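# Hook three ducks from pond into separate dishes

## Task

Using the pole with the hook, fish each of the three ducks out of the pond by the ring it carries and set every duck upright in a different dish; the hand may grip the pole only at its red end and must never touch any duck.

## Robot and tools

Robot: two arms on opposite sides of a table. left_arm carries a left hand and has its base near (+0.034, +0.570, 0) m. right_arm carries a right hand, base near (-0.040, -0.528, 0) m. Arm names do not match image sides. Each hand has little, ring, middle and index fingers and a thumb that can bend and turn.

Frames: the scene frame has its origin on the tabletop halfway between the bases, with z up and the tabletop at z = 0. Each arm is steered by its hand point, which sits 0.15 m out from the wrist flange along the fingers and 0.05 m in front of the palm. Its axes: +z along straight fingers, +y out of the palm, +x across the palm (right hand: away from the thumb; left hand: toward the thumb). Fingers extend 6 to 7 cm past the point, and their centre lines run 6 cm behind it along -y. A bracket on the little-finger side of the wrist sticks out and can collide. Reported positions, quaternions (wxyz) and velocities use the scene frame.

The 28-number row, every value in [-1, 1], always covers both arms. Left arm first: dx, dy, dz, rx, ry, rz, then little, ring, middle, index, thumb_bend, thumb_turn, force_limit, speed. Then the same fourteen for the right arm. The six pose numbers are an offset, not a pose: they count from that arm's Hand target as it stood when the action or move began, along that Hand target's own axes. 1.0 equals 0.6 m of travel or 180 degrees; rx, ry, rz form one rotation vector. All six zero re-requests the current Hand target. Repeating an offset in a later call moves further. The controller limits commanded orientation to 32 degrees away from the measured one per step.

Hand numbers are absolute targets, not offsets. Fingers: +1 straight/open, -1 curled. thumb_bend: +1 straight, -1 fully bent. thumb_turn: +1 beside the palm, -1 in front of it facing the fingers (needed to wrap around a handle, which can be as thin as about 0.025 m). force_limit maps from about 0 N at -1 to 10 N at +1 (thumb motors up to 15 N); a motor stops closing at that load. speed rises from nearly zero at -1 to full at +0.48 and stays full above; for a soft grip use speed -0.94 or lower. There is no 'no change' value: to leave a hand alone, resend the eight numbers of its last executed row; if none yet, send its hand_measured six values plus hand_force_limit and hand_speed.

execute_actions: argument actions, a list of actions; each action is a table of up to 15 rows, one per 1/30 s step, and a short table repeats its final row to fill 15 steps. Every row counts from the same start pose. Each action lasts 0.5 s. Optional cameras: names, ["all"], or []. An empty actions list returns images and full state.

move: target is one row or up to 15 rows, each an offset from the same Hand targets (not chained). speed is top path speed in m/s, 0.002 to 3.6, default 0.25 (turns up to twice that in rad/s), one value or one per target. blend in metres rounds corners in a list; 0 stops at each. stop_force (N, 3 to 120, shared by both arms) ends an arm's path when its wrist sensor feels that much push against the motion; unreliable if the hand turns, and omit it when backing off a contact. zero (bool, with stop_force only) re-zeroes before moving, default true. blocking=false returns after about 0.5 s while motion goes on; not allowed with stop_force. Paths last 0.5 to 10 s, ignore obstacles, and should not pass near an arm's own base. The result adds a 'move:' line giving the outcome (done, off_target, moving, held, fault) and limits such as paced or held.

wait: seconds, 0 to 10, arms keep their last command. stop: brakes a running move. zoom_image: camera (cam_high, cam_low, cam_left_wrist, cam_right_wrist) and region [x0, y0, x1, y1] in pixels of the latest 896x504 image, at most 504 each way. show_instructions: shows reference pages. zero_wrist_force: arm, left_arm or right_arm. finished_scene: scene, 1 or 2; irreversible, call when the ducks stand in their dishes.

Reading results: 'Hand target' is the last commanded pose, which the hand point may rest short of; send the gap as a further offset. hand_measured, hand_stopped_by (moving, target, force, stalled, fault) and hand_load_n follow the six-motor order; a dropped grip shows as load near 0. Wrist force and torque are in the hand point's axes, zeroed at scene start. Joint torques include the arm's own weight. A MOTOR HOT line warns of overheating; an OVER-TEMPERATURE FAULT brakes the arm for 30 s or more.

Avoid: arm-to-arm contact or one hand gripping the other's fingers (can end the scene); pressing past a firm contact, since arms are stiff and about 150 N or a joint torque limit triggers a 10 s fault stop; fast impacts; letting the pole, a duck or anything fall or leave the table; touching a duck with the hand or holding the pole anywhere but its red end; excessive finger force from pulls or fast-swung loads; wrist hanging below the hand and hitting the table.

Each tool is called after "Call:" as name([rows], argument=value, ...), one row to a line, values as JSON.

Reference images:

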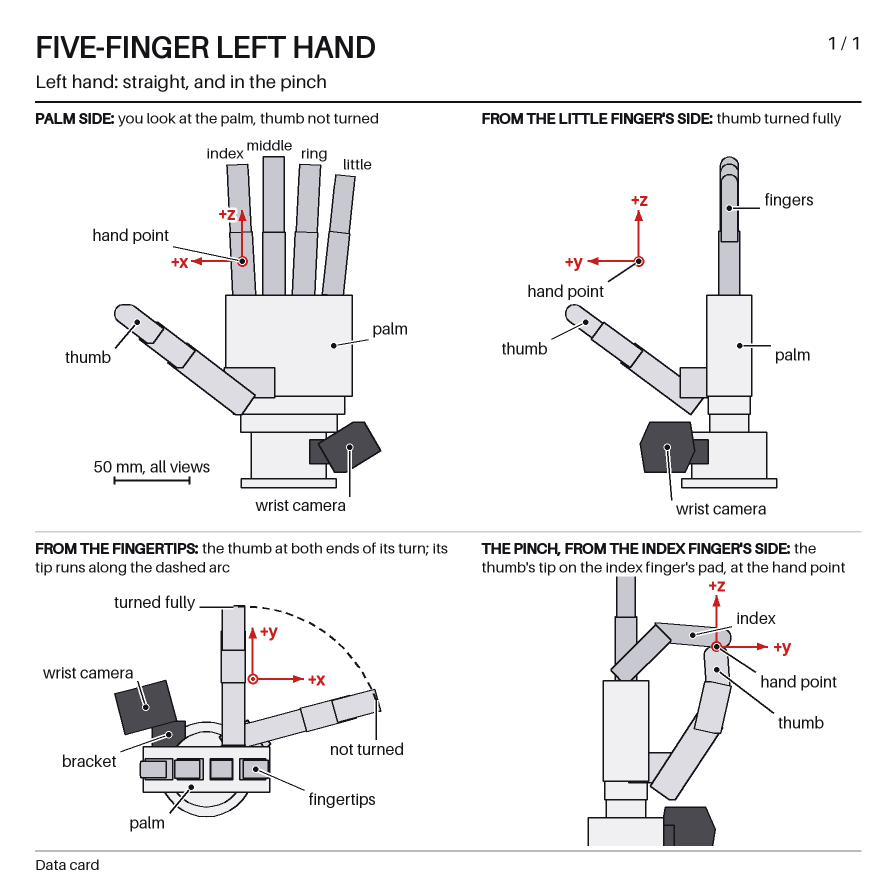

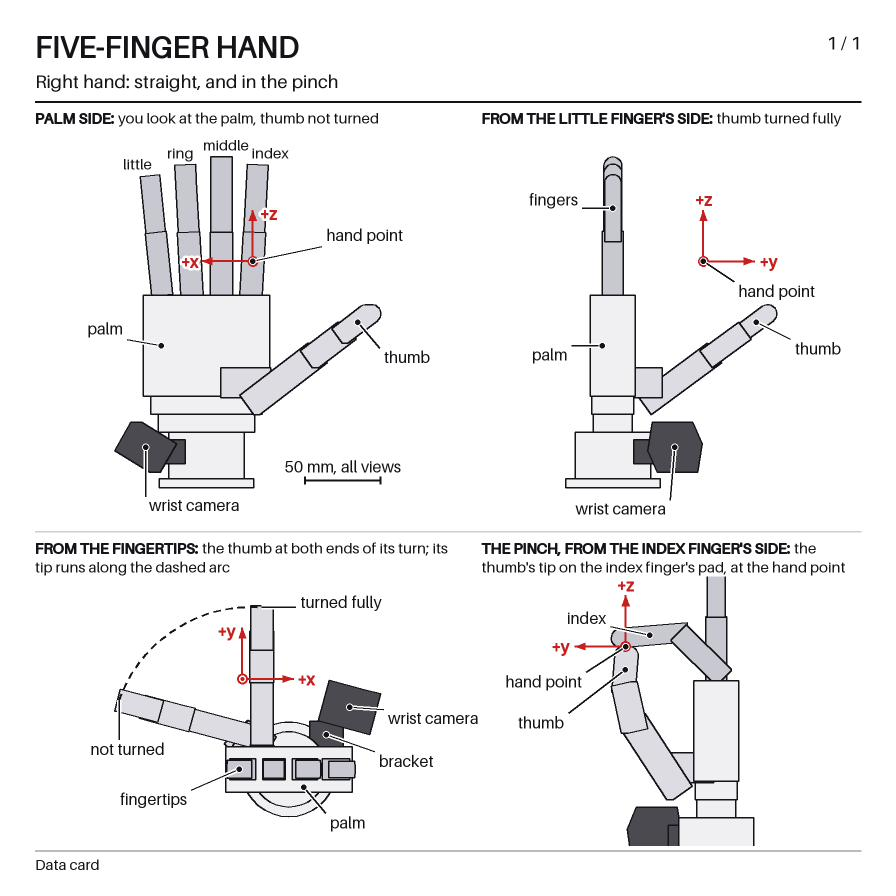

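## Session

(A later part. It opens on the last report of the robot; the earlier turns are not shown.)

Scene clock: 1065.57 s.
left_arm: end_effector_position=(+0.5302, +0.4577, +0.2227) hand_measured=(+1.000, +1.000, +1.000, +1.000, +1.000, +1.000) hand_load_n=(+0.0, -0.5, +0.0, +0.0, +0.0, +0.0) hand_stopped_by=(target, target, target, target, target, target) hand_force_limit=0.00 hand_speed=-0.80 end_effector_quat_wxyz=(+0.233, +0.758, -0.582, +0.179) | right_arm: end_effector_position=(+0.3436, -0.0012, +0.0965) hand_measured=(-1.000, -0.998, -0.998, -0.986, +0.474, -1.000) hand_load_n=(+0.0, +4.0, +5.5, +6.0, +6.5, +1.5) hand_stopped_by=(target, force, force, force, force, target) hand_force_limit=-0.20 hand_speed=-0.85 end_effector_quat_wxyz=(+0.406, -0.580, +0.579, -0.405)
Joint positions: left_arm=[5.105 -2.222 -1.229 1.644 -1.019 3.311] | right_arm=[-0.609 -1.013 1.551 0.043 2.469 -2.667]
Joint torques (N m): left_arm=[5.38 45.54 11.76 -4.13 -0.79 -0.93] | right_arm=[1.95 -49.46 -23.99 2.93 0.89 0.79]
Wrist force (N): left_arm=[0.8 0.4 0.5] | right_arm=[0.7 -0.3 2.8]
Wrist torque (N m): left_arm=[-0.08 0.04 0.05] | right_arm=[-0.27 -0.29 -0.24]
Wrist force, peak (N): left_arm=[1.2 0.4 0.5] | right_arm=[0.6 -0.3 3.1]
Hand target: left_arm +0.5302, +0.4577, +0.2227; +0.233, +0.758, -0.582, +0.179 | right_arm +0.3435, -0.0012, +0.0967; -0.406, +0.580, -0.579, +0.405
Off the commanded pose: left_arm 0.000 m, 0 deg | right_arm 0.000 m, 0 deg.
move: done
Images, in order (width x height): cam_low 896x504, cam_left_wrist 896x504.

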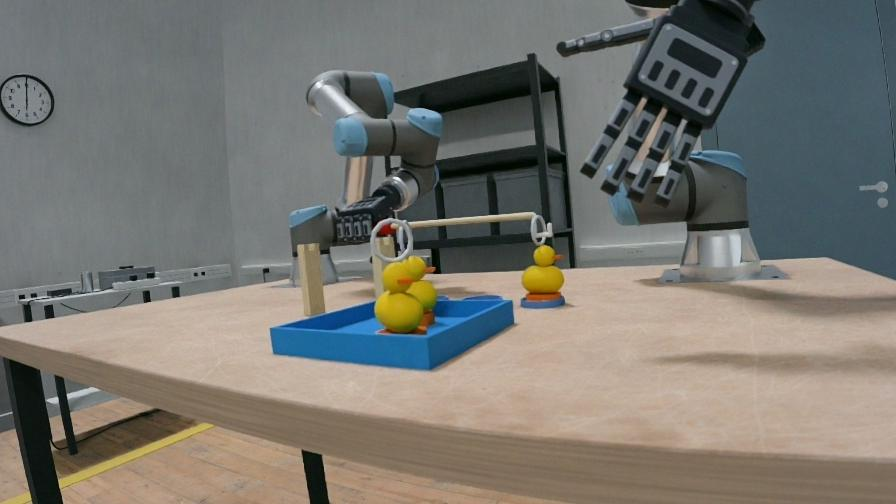

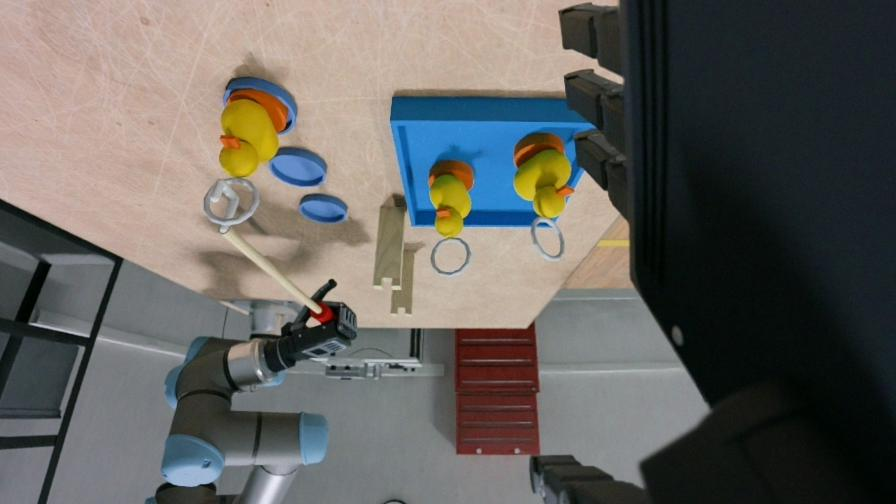

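Call:
move(target=[0,0,0,0,0,0,1,1,1,1,1,1,0,-0.8,0.0833,0,0,0,0,0,-1,-1,-1,-1,-1,-1,-0.2,-0.85], speed=0.05, cameras=["cam_high","cam_low","cam_left_wrist"])

Call:
zoom_image(camera="cam_low", region=[480, 180, 600, 320])

Call:
zoom_image(camera="cam_left_wrist", region=[180, 60, 320, 260])

Scene clock: 1102.60 s.
left_arm: end_effector_position=(+0.5302, +0.4577, +0.2227) hand_measured=(+1.000, +1.000, +1.000, +1.000, +1.000, +1.000) hand_load_n=(+0.0, +0.0, +0.0, +0.0, +0.0, +0.0) hand_stopped_by=(target, target, target, target, target, target) hand_force_limit=0.00 hand_speed=-0.80 end_effector_quat_wxyz=(+0.233, +0.758, -0.582, +0.179) | right_arm: end_effector_position=(+0.3437, -0.0512, +0.0968) hand_measured=(-1.000, -0.998, -0.998, -0.986, +0.474, -1.000) hand_load_n=(+0.0, +4.0, +6.0, +6.0, +6.5, +2.0) hand_stopped_by=(target, force, force, force, force, target) hand_force_limit=-0.20 hand_speed=-0.85 end_effector_quat_wxyz=(+0.406, -0.580, +0.579, -0.405) end_effector_velocity=(-0.001, +0.001, +0.000) end_effector_angular_velocity=(+0.001, +0.001, -0.002)
Joint positions: left_arm=[5.105 -2.222 -1.229 1.644 -1.019 3.311] | right_arm=[-0.669 -1.119 1.717 -0.055 2.418 -2.717]
Joint velocities: left_arm=[within noise] | right_arm=[0.002 0.003 -0.004 0.005 0.003 0.006]
Joint torques (N m): left_arm=[5.21 45.75 11.39 -4.07 -0.84 -0.63] | right_arm=[5.54 -30.51 -23.56 3.12 1.98 2.07]
Wrist force (N): left_arm=[0.8 0.2 0.3] | right_arm=[0.1 -0.4 2.9]
Wrist torque (N m): left_arm=[-0.10 0.03 0.05] | right_arm=[-0.27 -0.21 -0.23]
Wrist force, peak (N): left_arm=[1.1 0.4 0.2] | right_arm=[0.1 -0.3 3.3]
Hand target: left_arm +0.5302, +0.4577, +0.2227; +0.233, +0.758, -0.582, +0.179 | right_arm +0.3436, -0.0512, +0.0967; -0.406, +0.580, -0.579, +0.405
Off the commanded pose: left_arm 0.000 m, 0 deg | right_arm 0.000 m, 0 deg.
move: done
Images, in order (width x height): cam_high 896x504, cam_low 896x504, cam_left_wrist 896x504.

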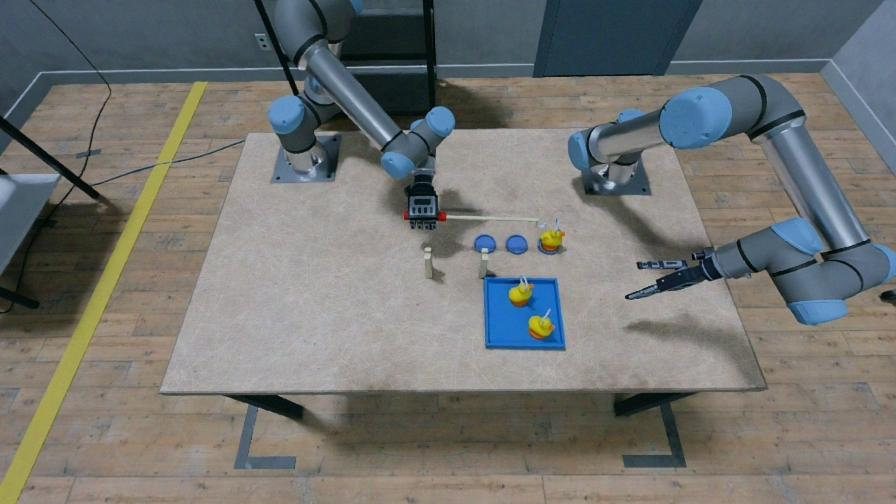

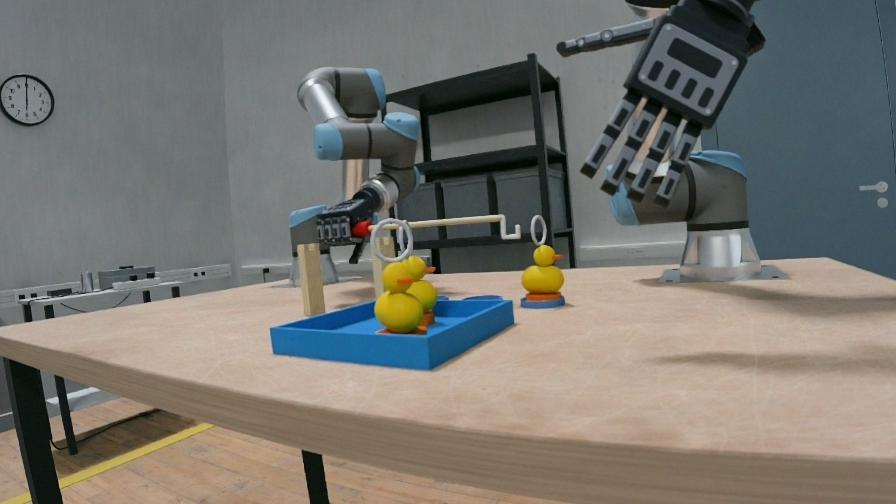

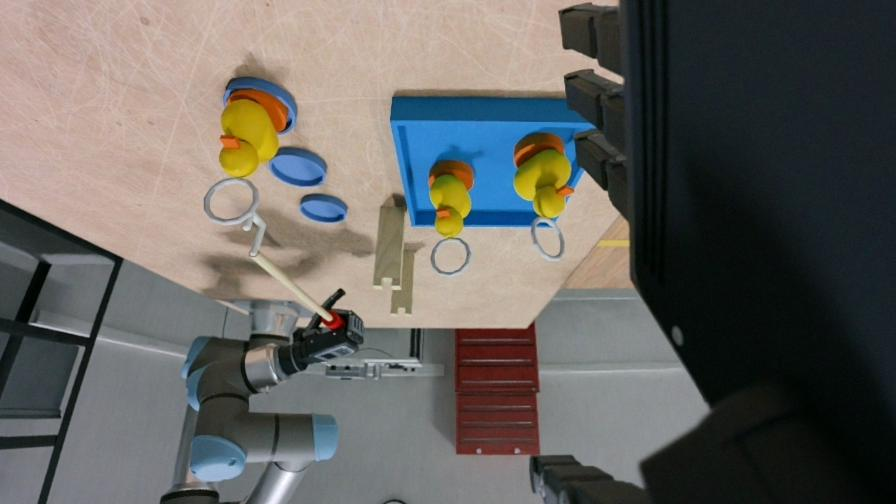

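Scaled by 3.600 from the camera's 896x504 image, which has a finer 1280x720 frame.

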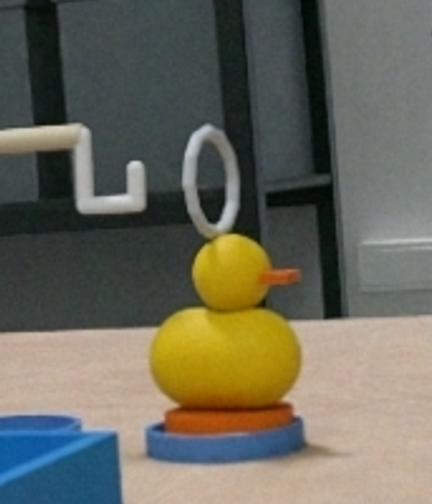

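Scaled by 2.520 from the camera's 896x504 image, which has a finer 1280x720 frame.

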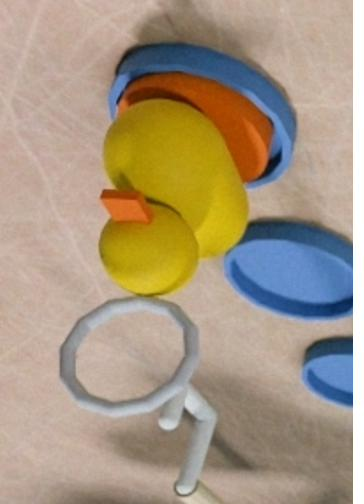

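Call:
move([
  [0,0,0,0,0,0,1,1,1,1,1,1,0,-0.8,0,-0.3184,-0.1159,0,0,0,-1,-1,-1,-1,-1,-1,-0.2,-0.85],
  [0,0,0,0,0,0,1,1,1,1,1,1,0,-0.8,0.1197,-0.4436,0.2281,0,0.0522,0.019,-1,-1,-1,-1,-1,-1,-0.2,-0.85],
  [0,0,0,0,0,0,1,1,1,1,1,1,0,-0.8,0.1197,-0.2212,0.3090,0,0.0522,0.019,-1,-1,-1,-1,-1,-1,-0.2,-0.85],
], speed=0.12, blend=[0.05,0.03,0], cameras=["all"])

Call:
zoom_image(camera="cam_high", region=[480, 260, 580, 360])

Call:
zoom_image(camera="cam_left_wrist", region=[400, 120, 600, 340])

Call:
zoom_image(camera="cam_low", region=[340, 180, 560, 360])

Scene clock: 1151.30 s.
left_arm: end_effector_position=(+0.5302, +0.4577, +0.2227) hand_measured=(+1.000, +1.000, +1.000, +1.000, +1.000, +1.000) hand_load_n=(+0.0, +0.0, +0.0, +0.0, +0.0, +0.0) hand_stopped_by=(target, target, target, target, target, target) hand_force_limit=0.00 hand_speed=-0.80 end_effector_quat_wxyz=(+0.233, +0.758, -0.582, +0.179) | right_arm: end_effector_position=(+0.5633, -0.1227, +0.1581) hand_measured=(-1.000, -0.998, -0.998, -0.986, +0.474, -1.000) hand_load_n=(+0.0, +4.0, +6.0, +6.0, +6.5, +2.0) hand_stopped_by=(target, force, force, force, force, target) hand_force_limit=-0.20 hand_speed=-0.85 end_effector_quat_wxyz=(+0.369, -0.527, +0.627, -0.439)
Joint positions: left_arm=[5.105 -2.222 -1.229 1.644 -1.019 3.311] | right_arm=[-1.015 -1.012 1.36 0.115 2.268 -2.832]
Joint torques (N m): left_arm=[5 45.74 12.52 -4.13 -0.88 -0.77] | right_arm=[1.34 -51.37 -23.12 1.34 -0.85 -2.5]
Wrist force (N): left_arm=[0.6 0.5 0.3] | right_arm=[0.3 -0.3 2.8]
Wrist torque (N m): left_arm=[-0.06 0.06 0.03] | right_arm=[-0.30 -0.22 -0.16]
Wrist force, peak (N): left_arm=[1.1 0.3 0.5] | right_arm=[0.1 1.2 3.3]
Hand target: left_arm +0.5302, +0.4577, +0.2227; +0.233, +0.758, -0.582, +0.179 | right_arm +0.5633, -0.1228, +0.1581; +0.369, -0.527, +0.627, -0.439
Off the commanded pose: left_arm 0.000 m, 0 deg | right_arm 0.000 m, 0 deg.
move: done

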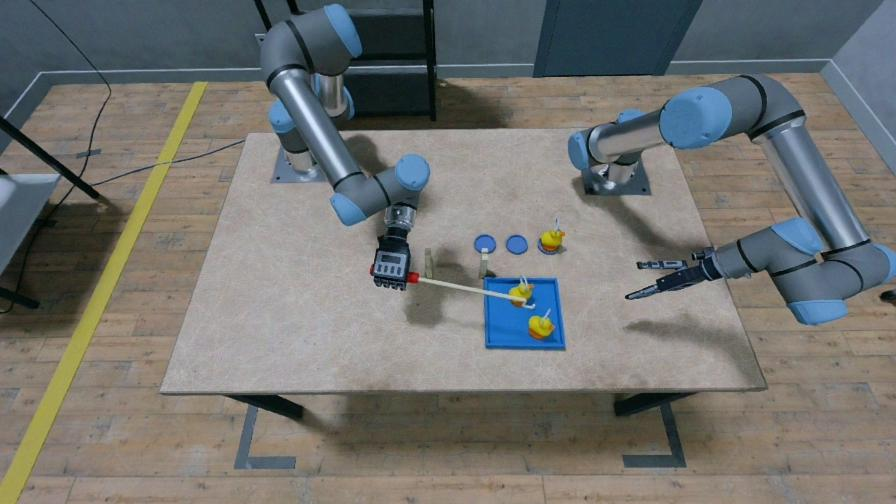

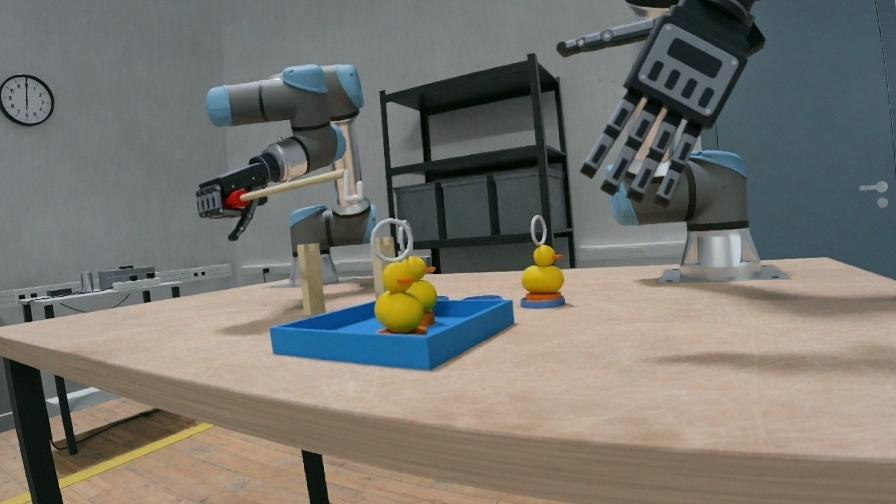

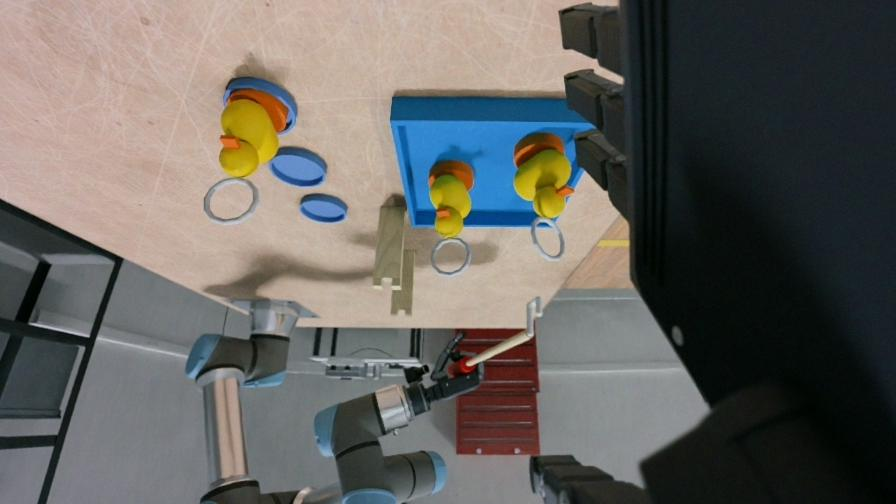

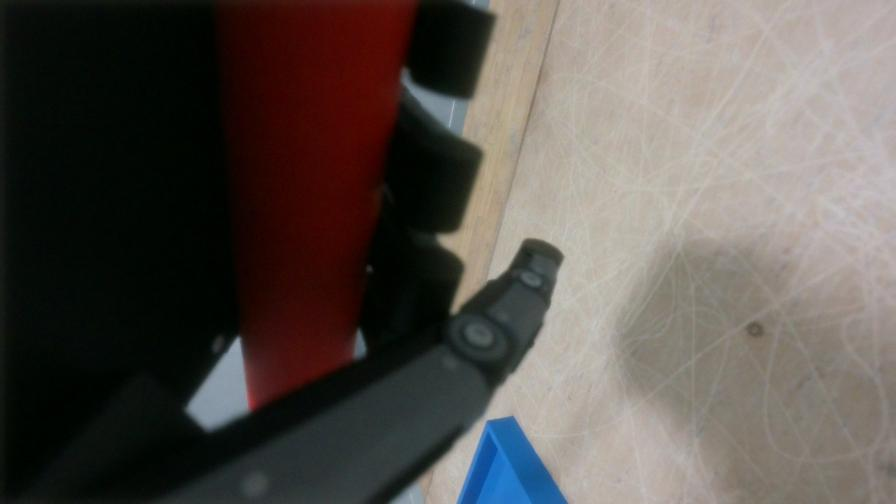

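Scaled by 5.040 from the camera's 896x504 image, which has a finer 1280x720 frame.

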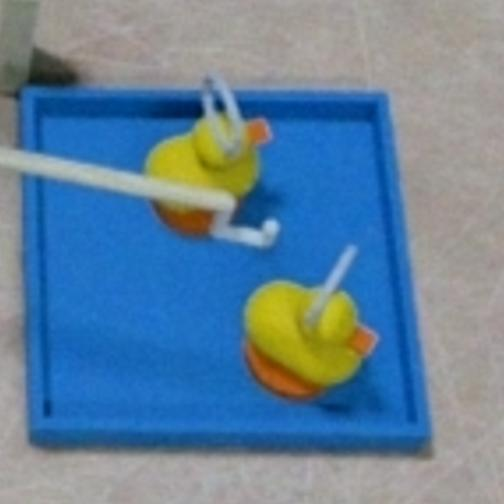

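Scaled by 2.291 from the camera's 896x504 image, which has a finer 1280x720 frame.

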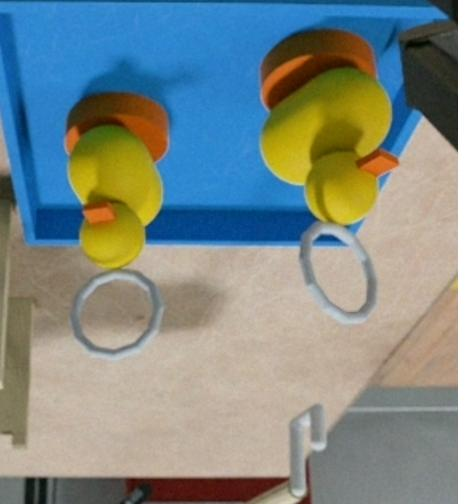

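Scaled by 2.291 from the camera's 896x504 image, which has a finer 1280x720 frame.

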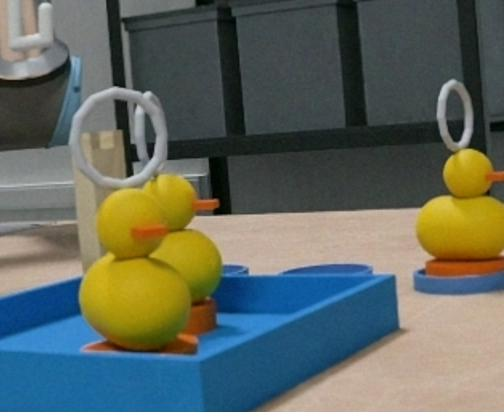

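Call:
move(target=[0,0,0,0,0,0,1,1,1,1,1,1,0,-0.8,0,0.0871,0.0317,0,0,0,-1,-1,-1,-1,-1,-1,-0.2,-0.85], speed=0.06, cameras=["all"])

Call:
zoom_image(camera="cam_high", region=[500, 280, 580, 360])

Call:
zoom_image(camera="cam_left_wrist", region=[500, 180, 600, 300])

Call:
zoom_image(camera="cam_low", region=[320, 190, 440, 350])

Scene clock: 1178.33 s.
left_arm: end_effector_position=(+0.5302, +0.4577, +0.2227) hand_measured=(+1.000, +1.000, +1.000, +1.000, +1.000, +1.000) hand_load_n=(+0.0, +0.0, +0.0, +0.0, +0.0, +0.0) hand_stopped_by=(target, target, target, target, target, target) hand_force_limit=0.00 hand_speed=-0.80 end_effector_quat_wxyz=(+0.233, +0.758, -0.582, +0.179) | right_arm: end_effector_position=(+0.5633, -0.1228, +0.1024) hand_measured=(-1.000, -0.998, -0.998, -0.986, +0.474, -1.000) hand_load_n=(+0.0, +4.0, +6.0, +6.0, +6.5, +2.0) hand_stopped_by=(target, force, force, force, force, target) hand_force_limit=-0.20 hand_speed=-0.85 end_effector_quat_wxyz=(+0.369, -0.527, +0.627, -0.439) end_effector_velocity=(+0.000, +0.000, +0.003) end_effector_angular_velocity=(+0.001, -0.001, +0.000)
Joint positions: left_arm=[5.105 -2.222 -1.229 1.644 -1.019 3.311] | right_arm=[-1.015 -0.96 1.428 -0.005 2.268 -2.832]
Joint velocities: left_arm=[within noise] | right_arm=[0 -0.004 -0.002 0.006 0 0.001]
Joint torques (N m): left_arm=[5.3 45.13 10.99 -4.14 -1.13 -0.91] | right_arm=[-5.38 -54.85 -26.33 2.96 0.33 -0.07]
Wrist force (N): left_arm=[0.9 0.2 0.5] | right_arm=[0.0 -0.2 2.9]
Wrist torque (N m): left_arm=[-0.11 0.03 0.06] | right_arm=[-0.25 -0.13 -0.17]
Wrist force, peak (N): left_arm=[1.0 0.5 0.5] | right_arm=[0.3 -0.3 3.0]
Hand target: left_arm +0.5302, +0.4577, +0.2227; +0.233, +0.758, -0.582, +0.179 | right_arm +0.5633, -0.1228, +0.1025; +0.369, -0.527, +0.627, -0.439
Off the commanded pose: left_arm 0.000 m, 0 deg | right_arm 0.000 m, 0 deg.
move: done

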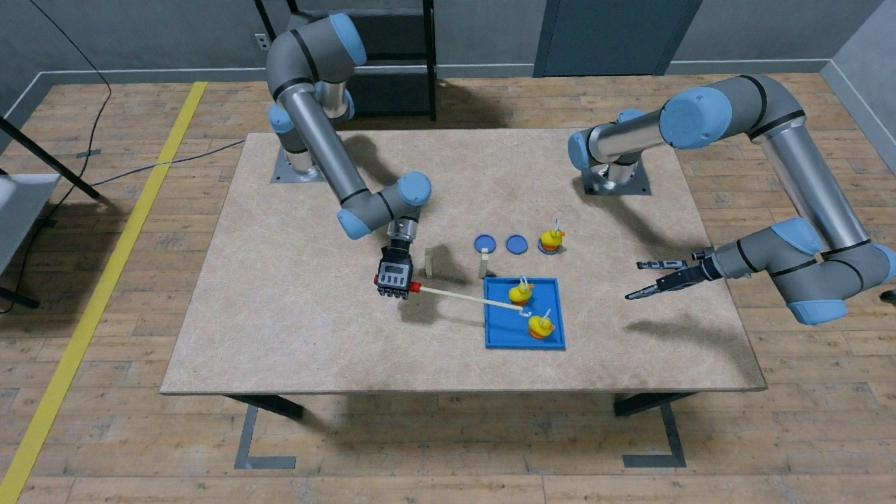

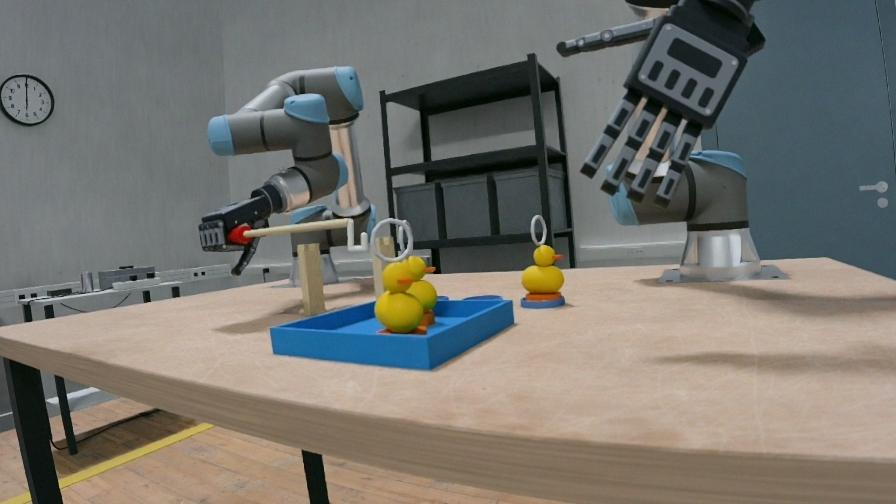

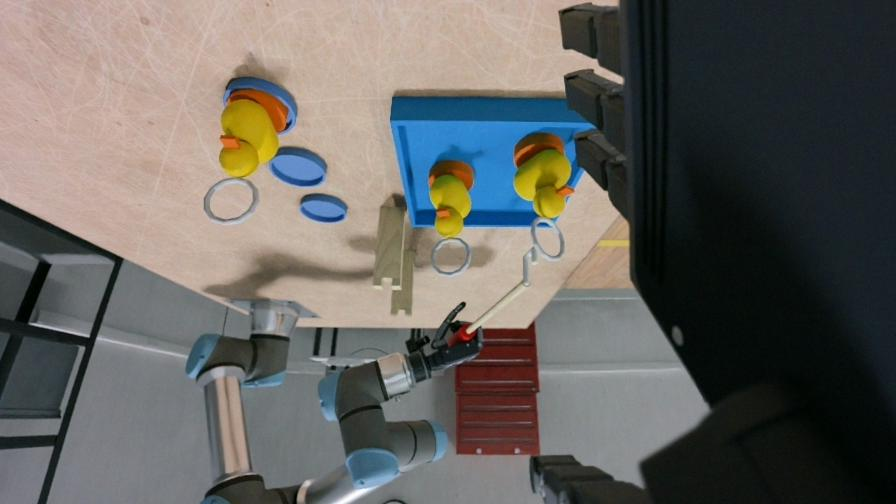

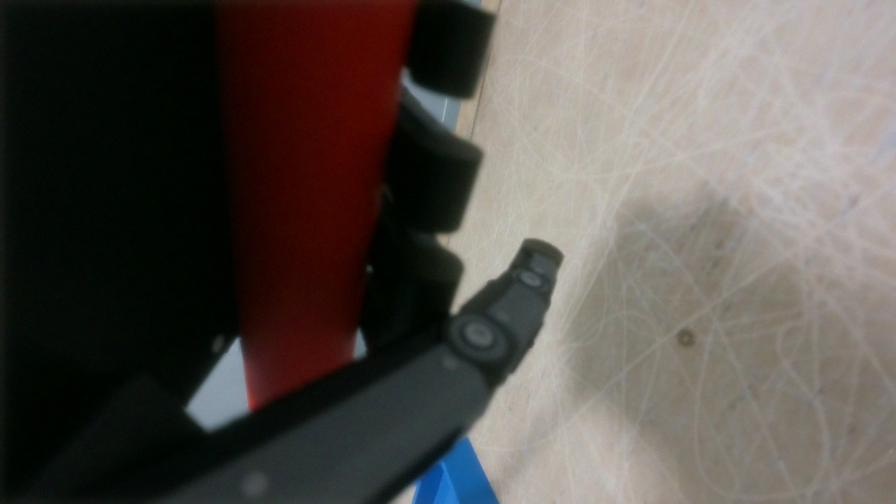

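Scaled by 6.300 from the camera's 896x504 image, which has a finer 1280x720 frame.

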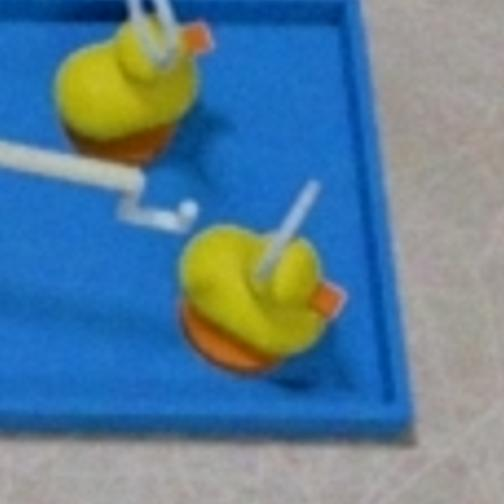

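Scaled by 4.200 from the camera's 896x504 image, which has a finer 1280x720 frame.

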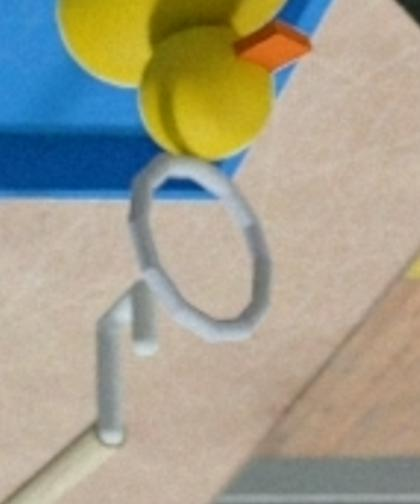

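Scaled by 3.150 from the camera's 896x504 image, which has a finer 1280x720 frame.

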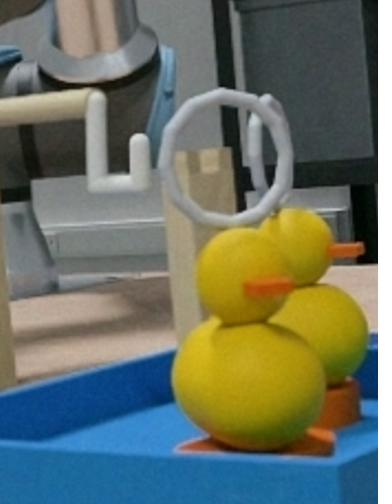

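Call:
move(target=[0,0,0,0,0,0,1,1,1,1,1,1,0,-0.8,-0.0833,0.0031,0.0011,0,0,0,-1,-1,-1,-1,-1,-1,-0.2,-0.85], speed=0.05, cameras=["cam_high","cam_low","cam_left_wrist"])

Call:
zoom_image(camera="cam_high", region=[500, 280, 580, 360])

Call:
zoom_image(camera="cam_left_wrist", region=[500, 180, 600, 300])

Call:
zoom_image(camera="cam_low", region=[320, 190, 440, 350])

Scene clock: 1225.67 s.
left_arm: end_effector_position=(+0.5302, +0.4577, +0.2227) hand_measured=(+1.000, +1.000, +1.000, +1.000, +1.000, +1.000) hand_load_n=(+0.0, +0.0, +0.0, +0.0, +0.0, +0.0) hand_stopped_by=(target, target, target, target, target, target) hand_force_limit=0.00 hand_speed=-0.80 end_effector_quat_wxyz=(+0.233, +0.758, -0.582, +0.179) | right_arm: end_effector_position=(+0.5718, -0.0735, +0.1004) hand_measured=(-1.000, -0.998, -0.998, -0.986, +0.474, -1.000) hand_load_n=(+0.0, +4.0, +5.5, +6.0, +6.5, +2.0) hand_stopped_by=(target, force, force, force, force, target) hand_force_limit=-0.20 hand_speed=-0.85 end_effector_quat_wxyz=(+0.369, -0.527, +0.627, -0.439)
Joint positions: left_arm=[5.105 -2.222 -1.229 1.644 -1.019 3.311] | right_arm=[-0.953 -0.856 1.257 0.087 2.324 -2.794]
Joint torques (N m): left_arm=[5.66 45.56 11.88 -4.09 -0.93 -0.76] | right_arm=[-5.83 -58.27 -13.62 -2.32 -0.71 -2.29]
Wrist force (N): left_arm=[0.6 0.3 0.5] | right_arm=[0.7 -0.1 2.9]
Wrist torque (N m): left_arm=[-0.09 0.06 0.04] | right_arm=[-0.20 -0.29 -0.21]
Wrist force, peak (N): left_arm=[1.0 0.5 0.5] | right_arm=[0.5 -0.1 3.2]
Hand target: left_arm +0.5302, +0.4577, +0.2227; +0.233, +0.758, -0.582, +0.179 | right_arm +0.5719, -0.0735, +0.1005; +0.369, -0.527, +0.627, -0.439
Off the commanded pose: left_arm 0.000 m, 0 deg | right_arm 0.000 m, 0 deg.
move: done
Images, in order (width x height): cam_high 896x504, cam_low 896x504, cam_left_wrist 896x504.

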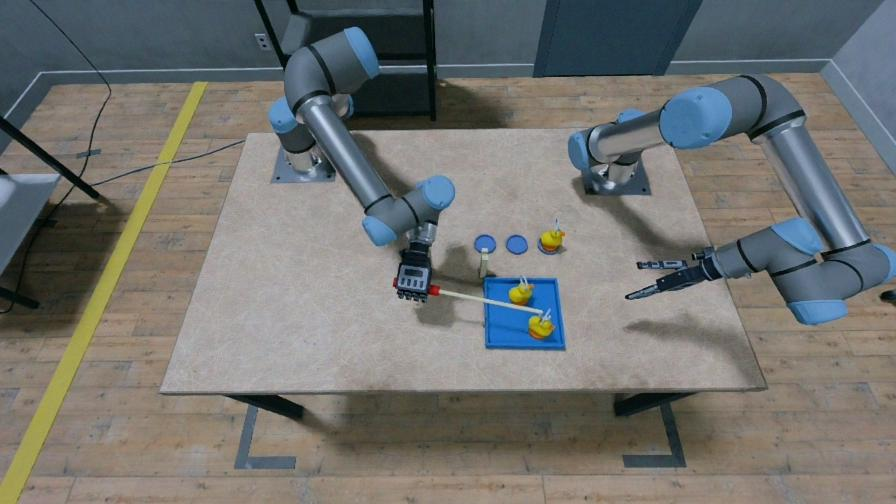

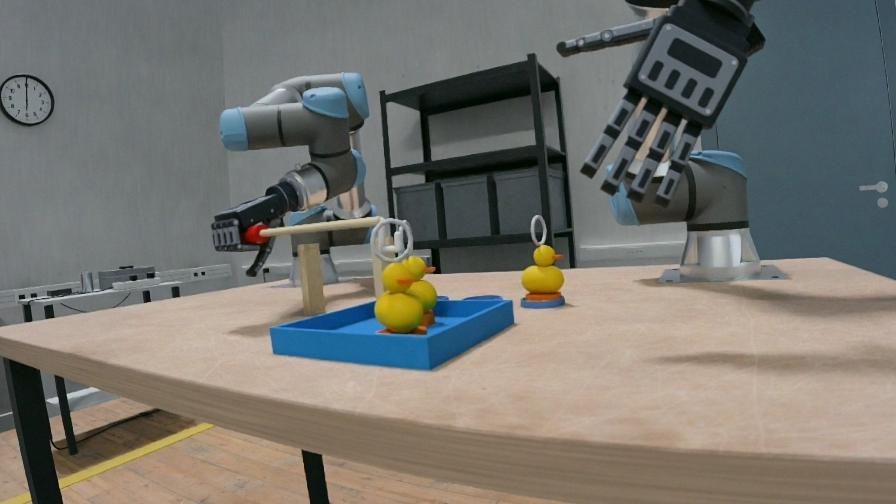

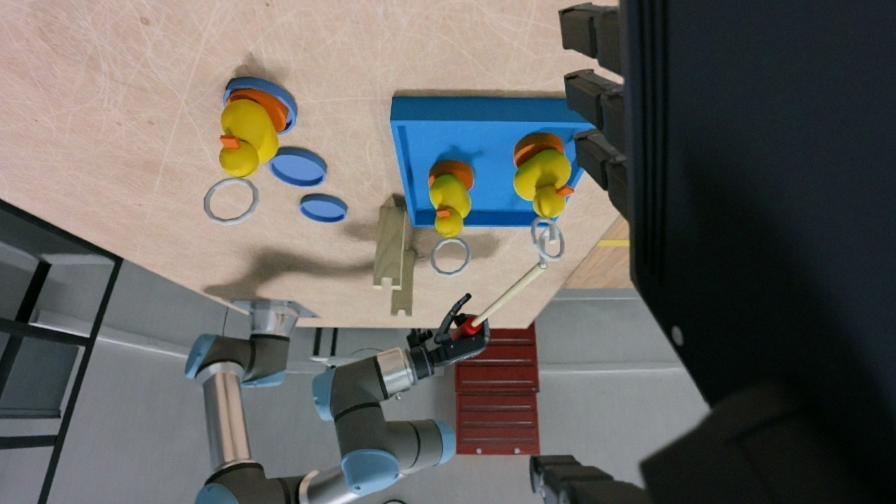

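Scaled by 6.300 from the camera's 896x504 image, which has a finer 1280x720 frame.

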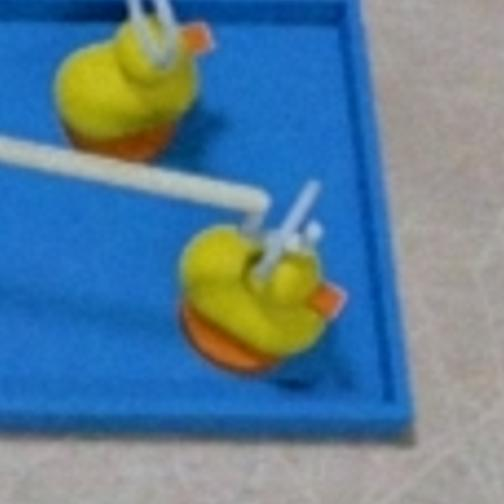

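Scaled by 4.200 from the camera's 896x504 image, which has a finer 1280x720 frame.

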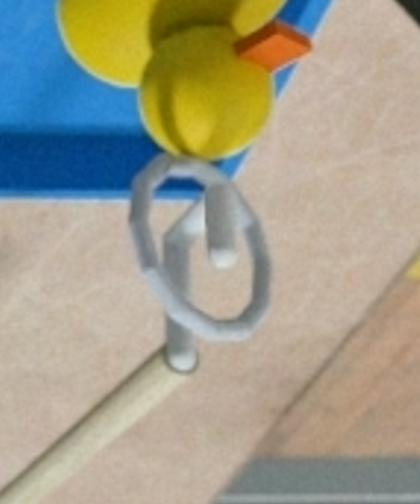

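Scaled by 3.150 from the camera's 896x504 image, which has a finer 1280x720 frame.

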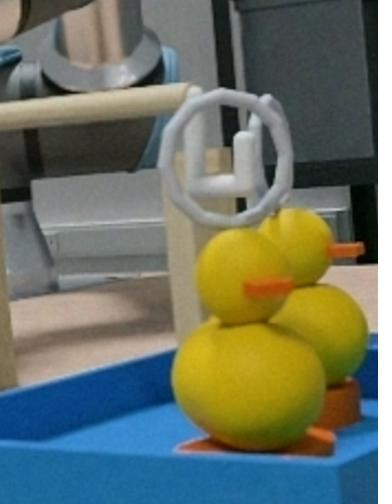

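Call:
move([
  [0,0,0,0,0,0,1,1,1,1,1,1,0,-0.8,0,-0.0626,-0.0228,0,0,0,-1,-1,-1,-1,-1,-1,-0.2,-0.85],
  [0,0,0,0,0,0,1,1,1,1,1,1,0,-0.8,0,-0.3132,-0.114,0,0,0,-1,-1,-1,-1,-1,-1,-0.2,-0.85],
], speed=[0.03,0.06], blend=[0.01,0], cameras=["cam_high","cam_low","cam_left_wrist"])

Scene clock: 1251.47 s.
left_arm: end_effector_position=(+0.5302, +0.4577, +0.2227) hand_measured=(+1.000, +1.000, +1.000, +1.000, +1.000, +1.000) hand_load_n=(+0.0, +0.5, +0.0, +0.0, +0.0, +0.0) hand_stopped_by=(target, target, target, target, target, target) hand_force_limit=0.00 hand_speed=-0.80 end_effector_quat_wxyz=(+0.233, +0.758, -0.582, +0.179) | right_arm: end_effector_position=(+0.5719, -0.0735, +0.3004) hand_measured=(-1.000, -0.998, -0.998, -0.986, +0.474, -1.000) hand_load_n=(+0.0, +4.0, +6.0, +6.5, +6.5, +2.0) hand_stopped_by=(target, force, force, force, force, target) hand_force_limit=-0.20 hand_speed=-0.85 end_effector_quat_wxyz=(+0.369, -0.527, +0.627, -0.439)
Joint positions: left_arm=[5.105 -2.222 -1.229 1.644 -1.019 3.311] | right_arm=[-0.953 -0.947 0.888 0.547 2.323 -2.794]
Joint torques (N m): left_arm=[5.07 45.41 11.29 -4.12 -0.99 -0.89] | right_arm=[4.75 -47.63 -15.22 -2.29 1.29 2.52]
Wrist force (N): left_arm=[0.8 0.4 0.5] | right_arm=[0.6 0.4 2.9]
Wrist torque (N m): left_arm=[-0.07 0.05 0.04] | right_arm=[-0.19 -0.22 -0.34]
Wrist force, peak (N): left_arm=[1.0 0.5 0.6] | right_arm=[0.5 0.5 3.4]
Hand target: left_arm +0.5302, +0.4577, +0.2227; +0.233, +0.758, -0.582, +0.179 | right_arm +0.5719, -0.0735, +0.3005; +0.369, -0.527, +0.627, -0.439
Off the commanded pose: left_arm 0.000 m, 0 deg | right_arm 0.000 m, 0 deg.
move: done
Images, in order (width x height): cam_high 896x504, cam_low 896x504, cam_left_wrist 896x504.

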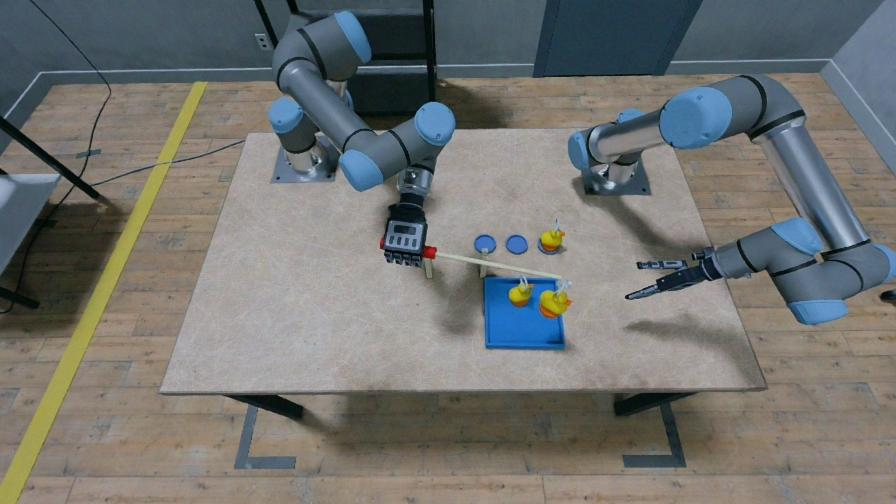

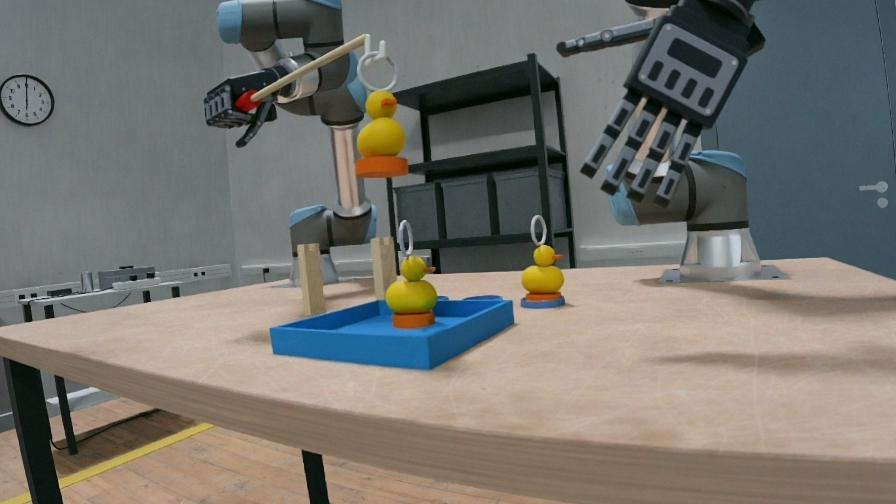

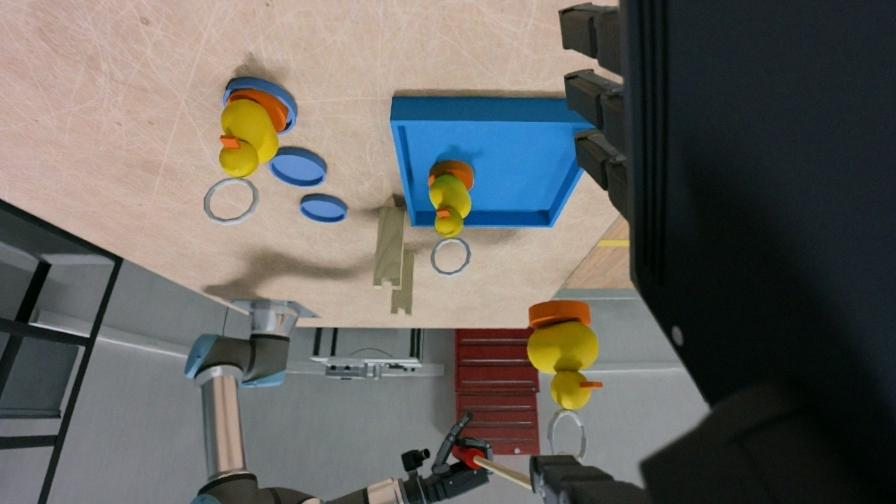

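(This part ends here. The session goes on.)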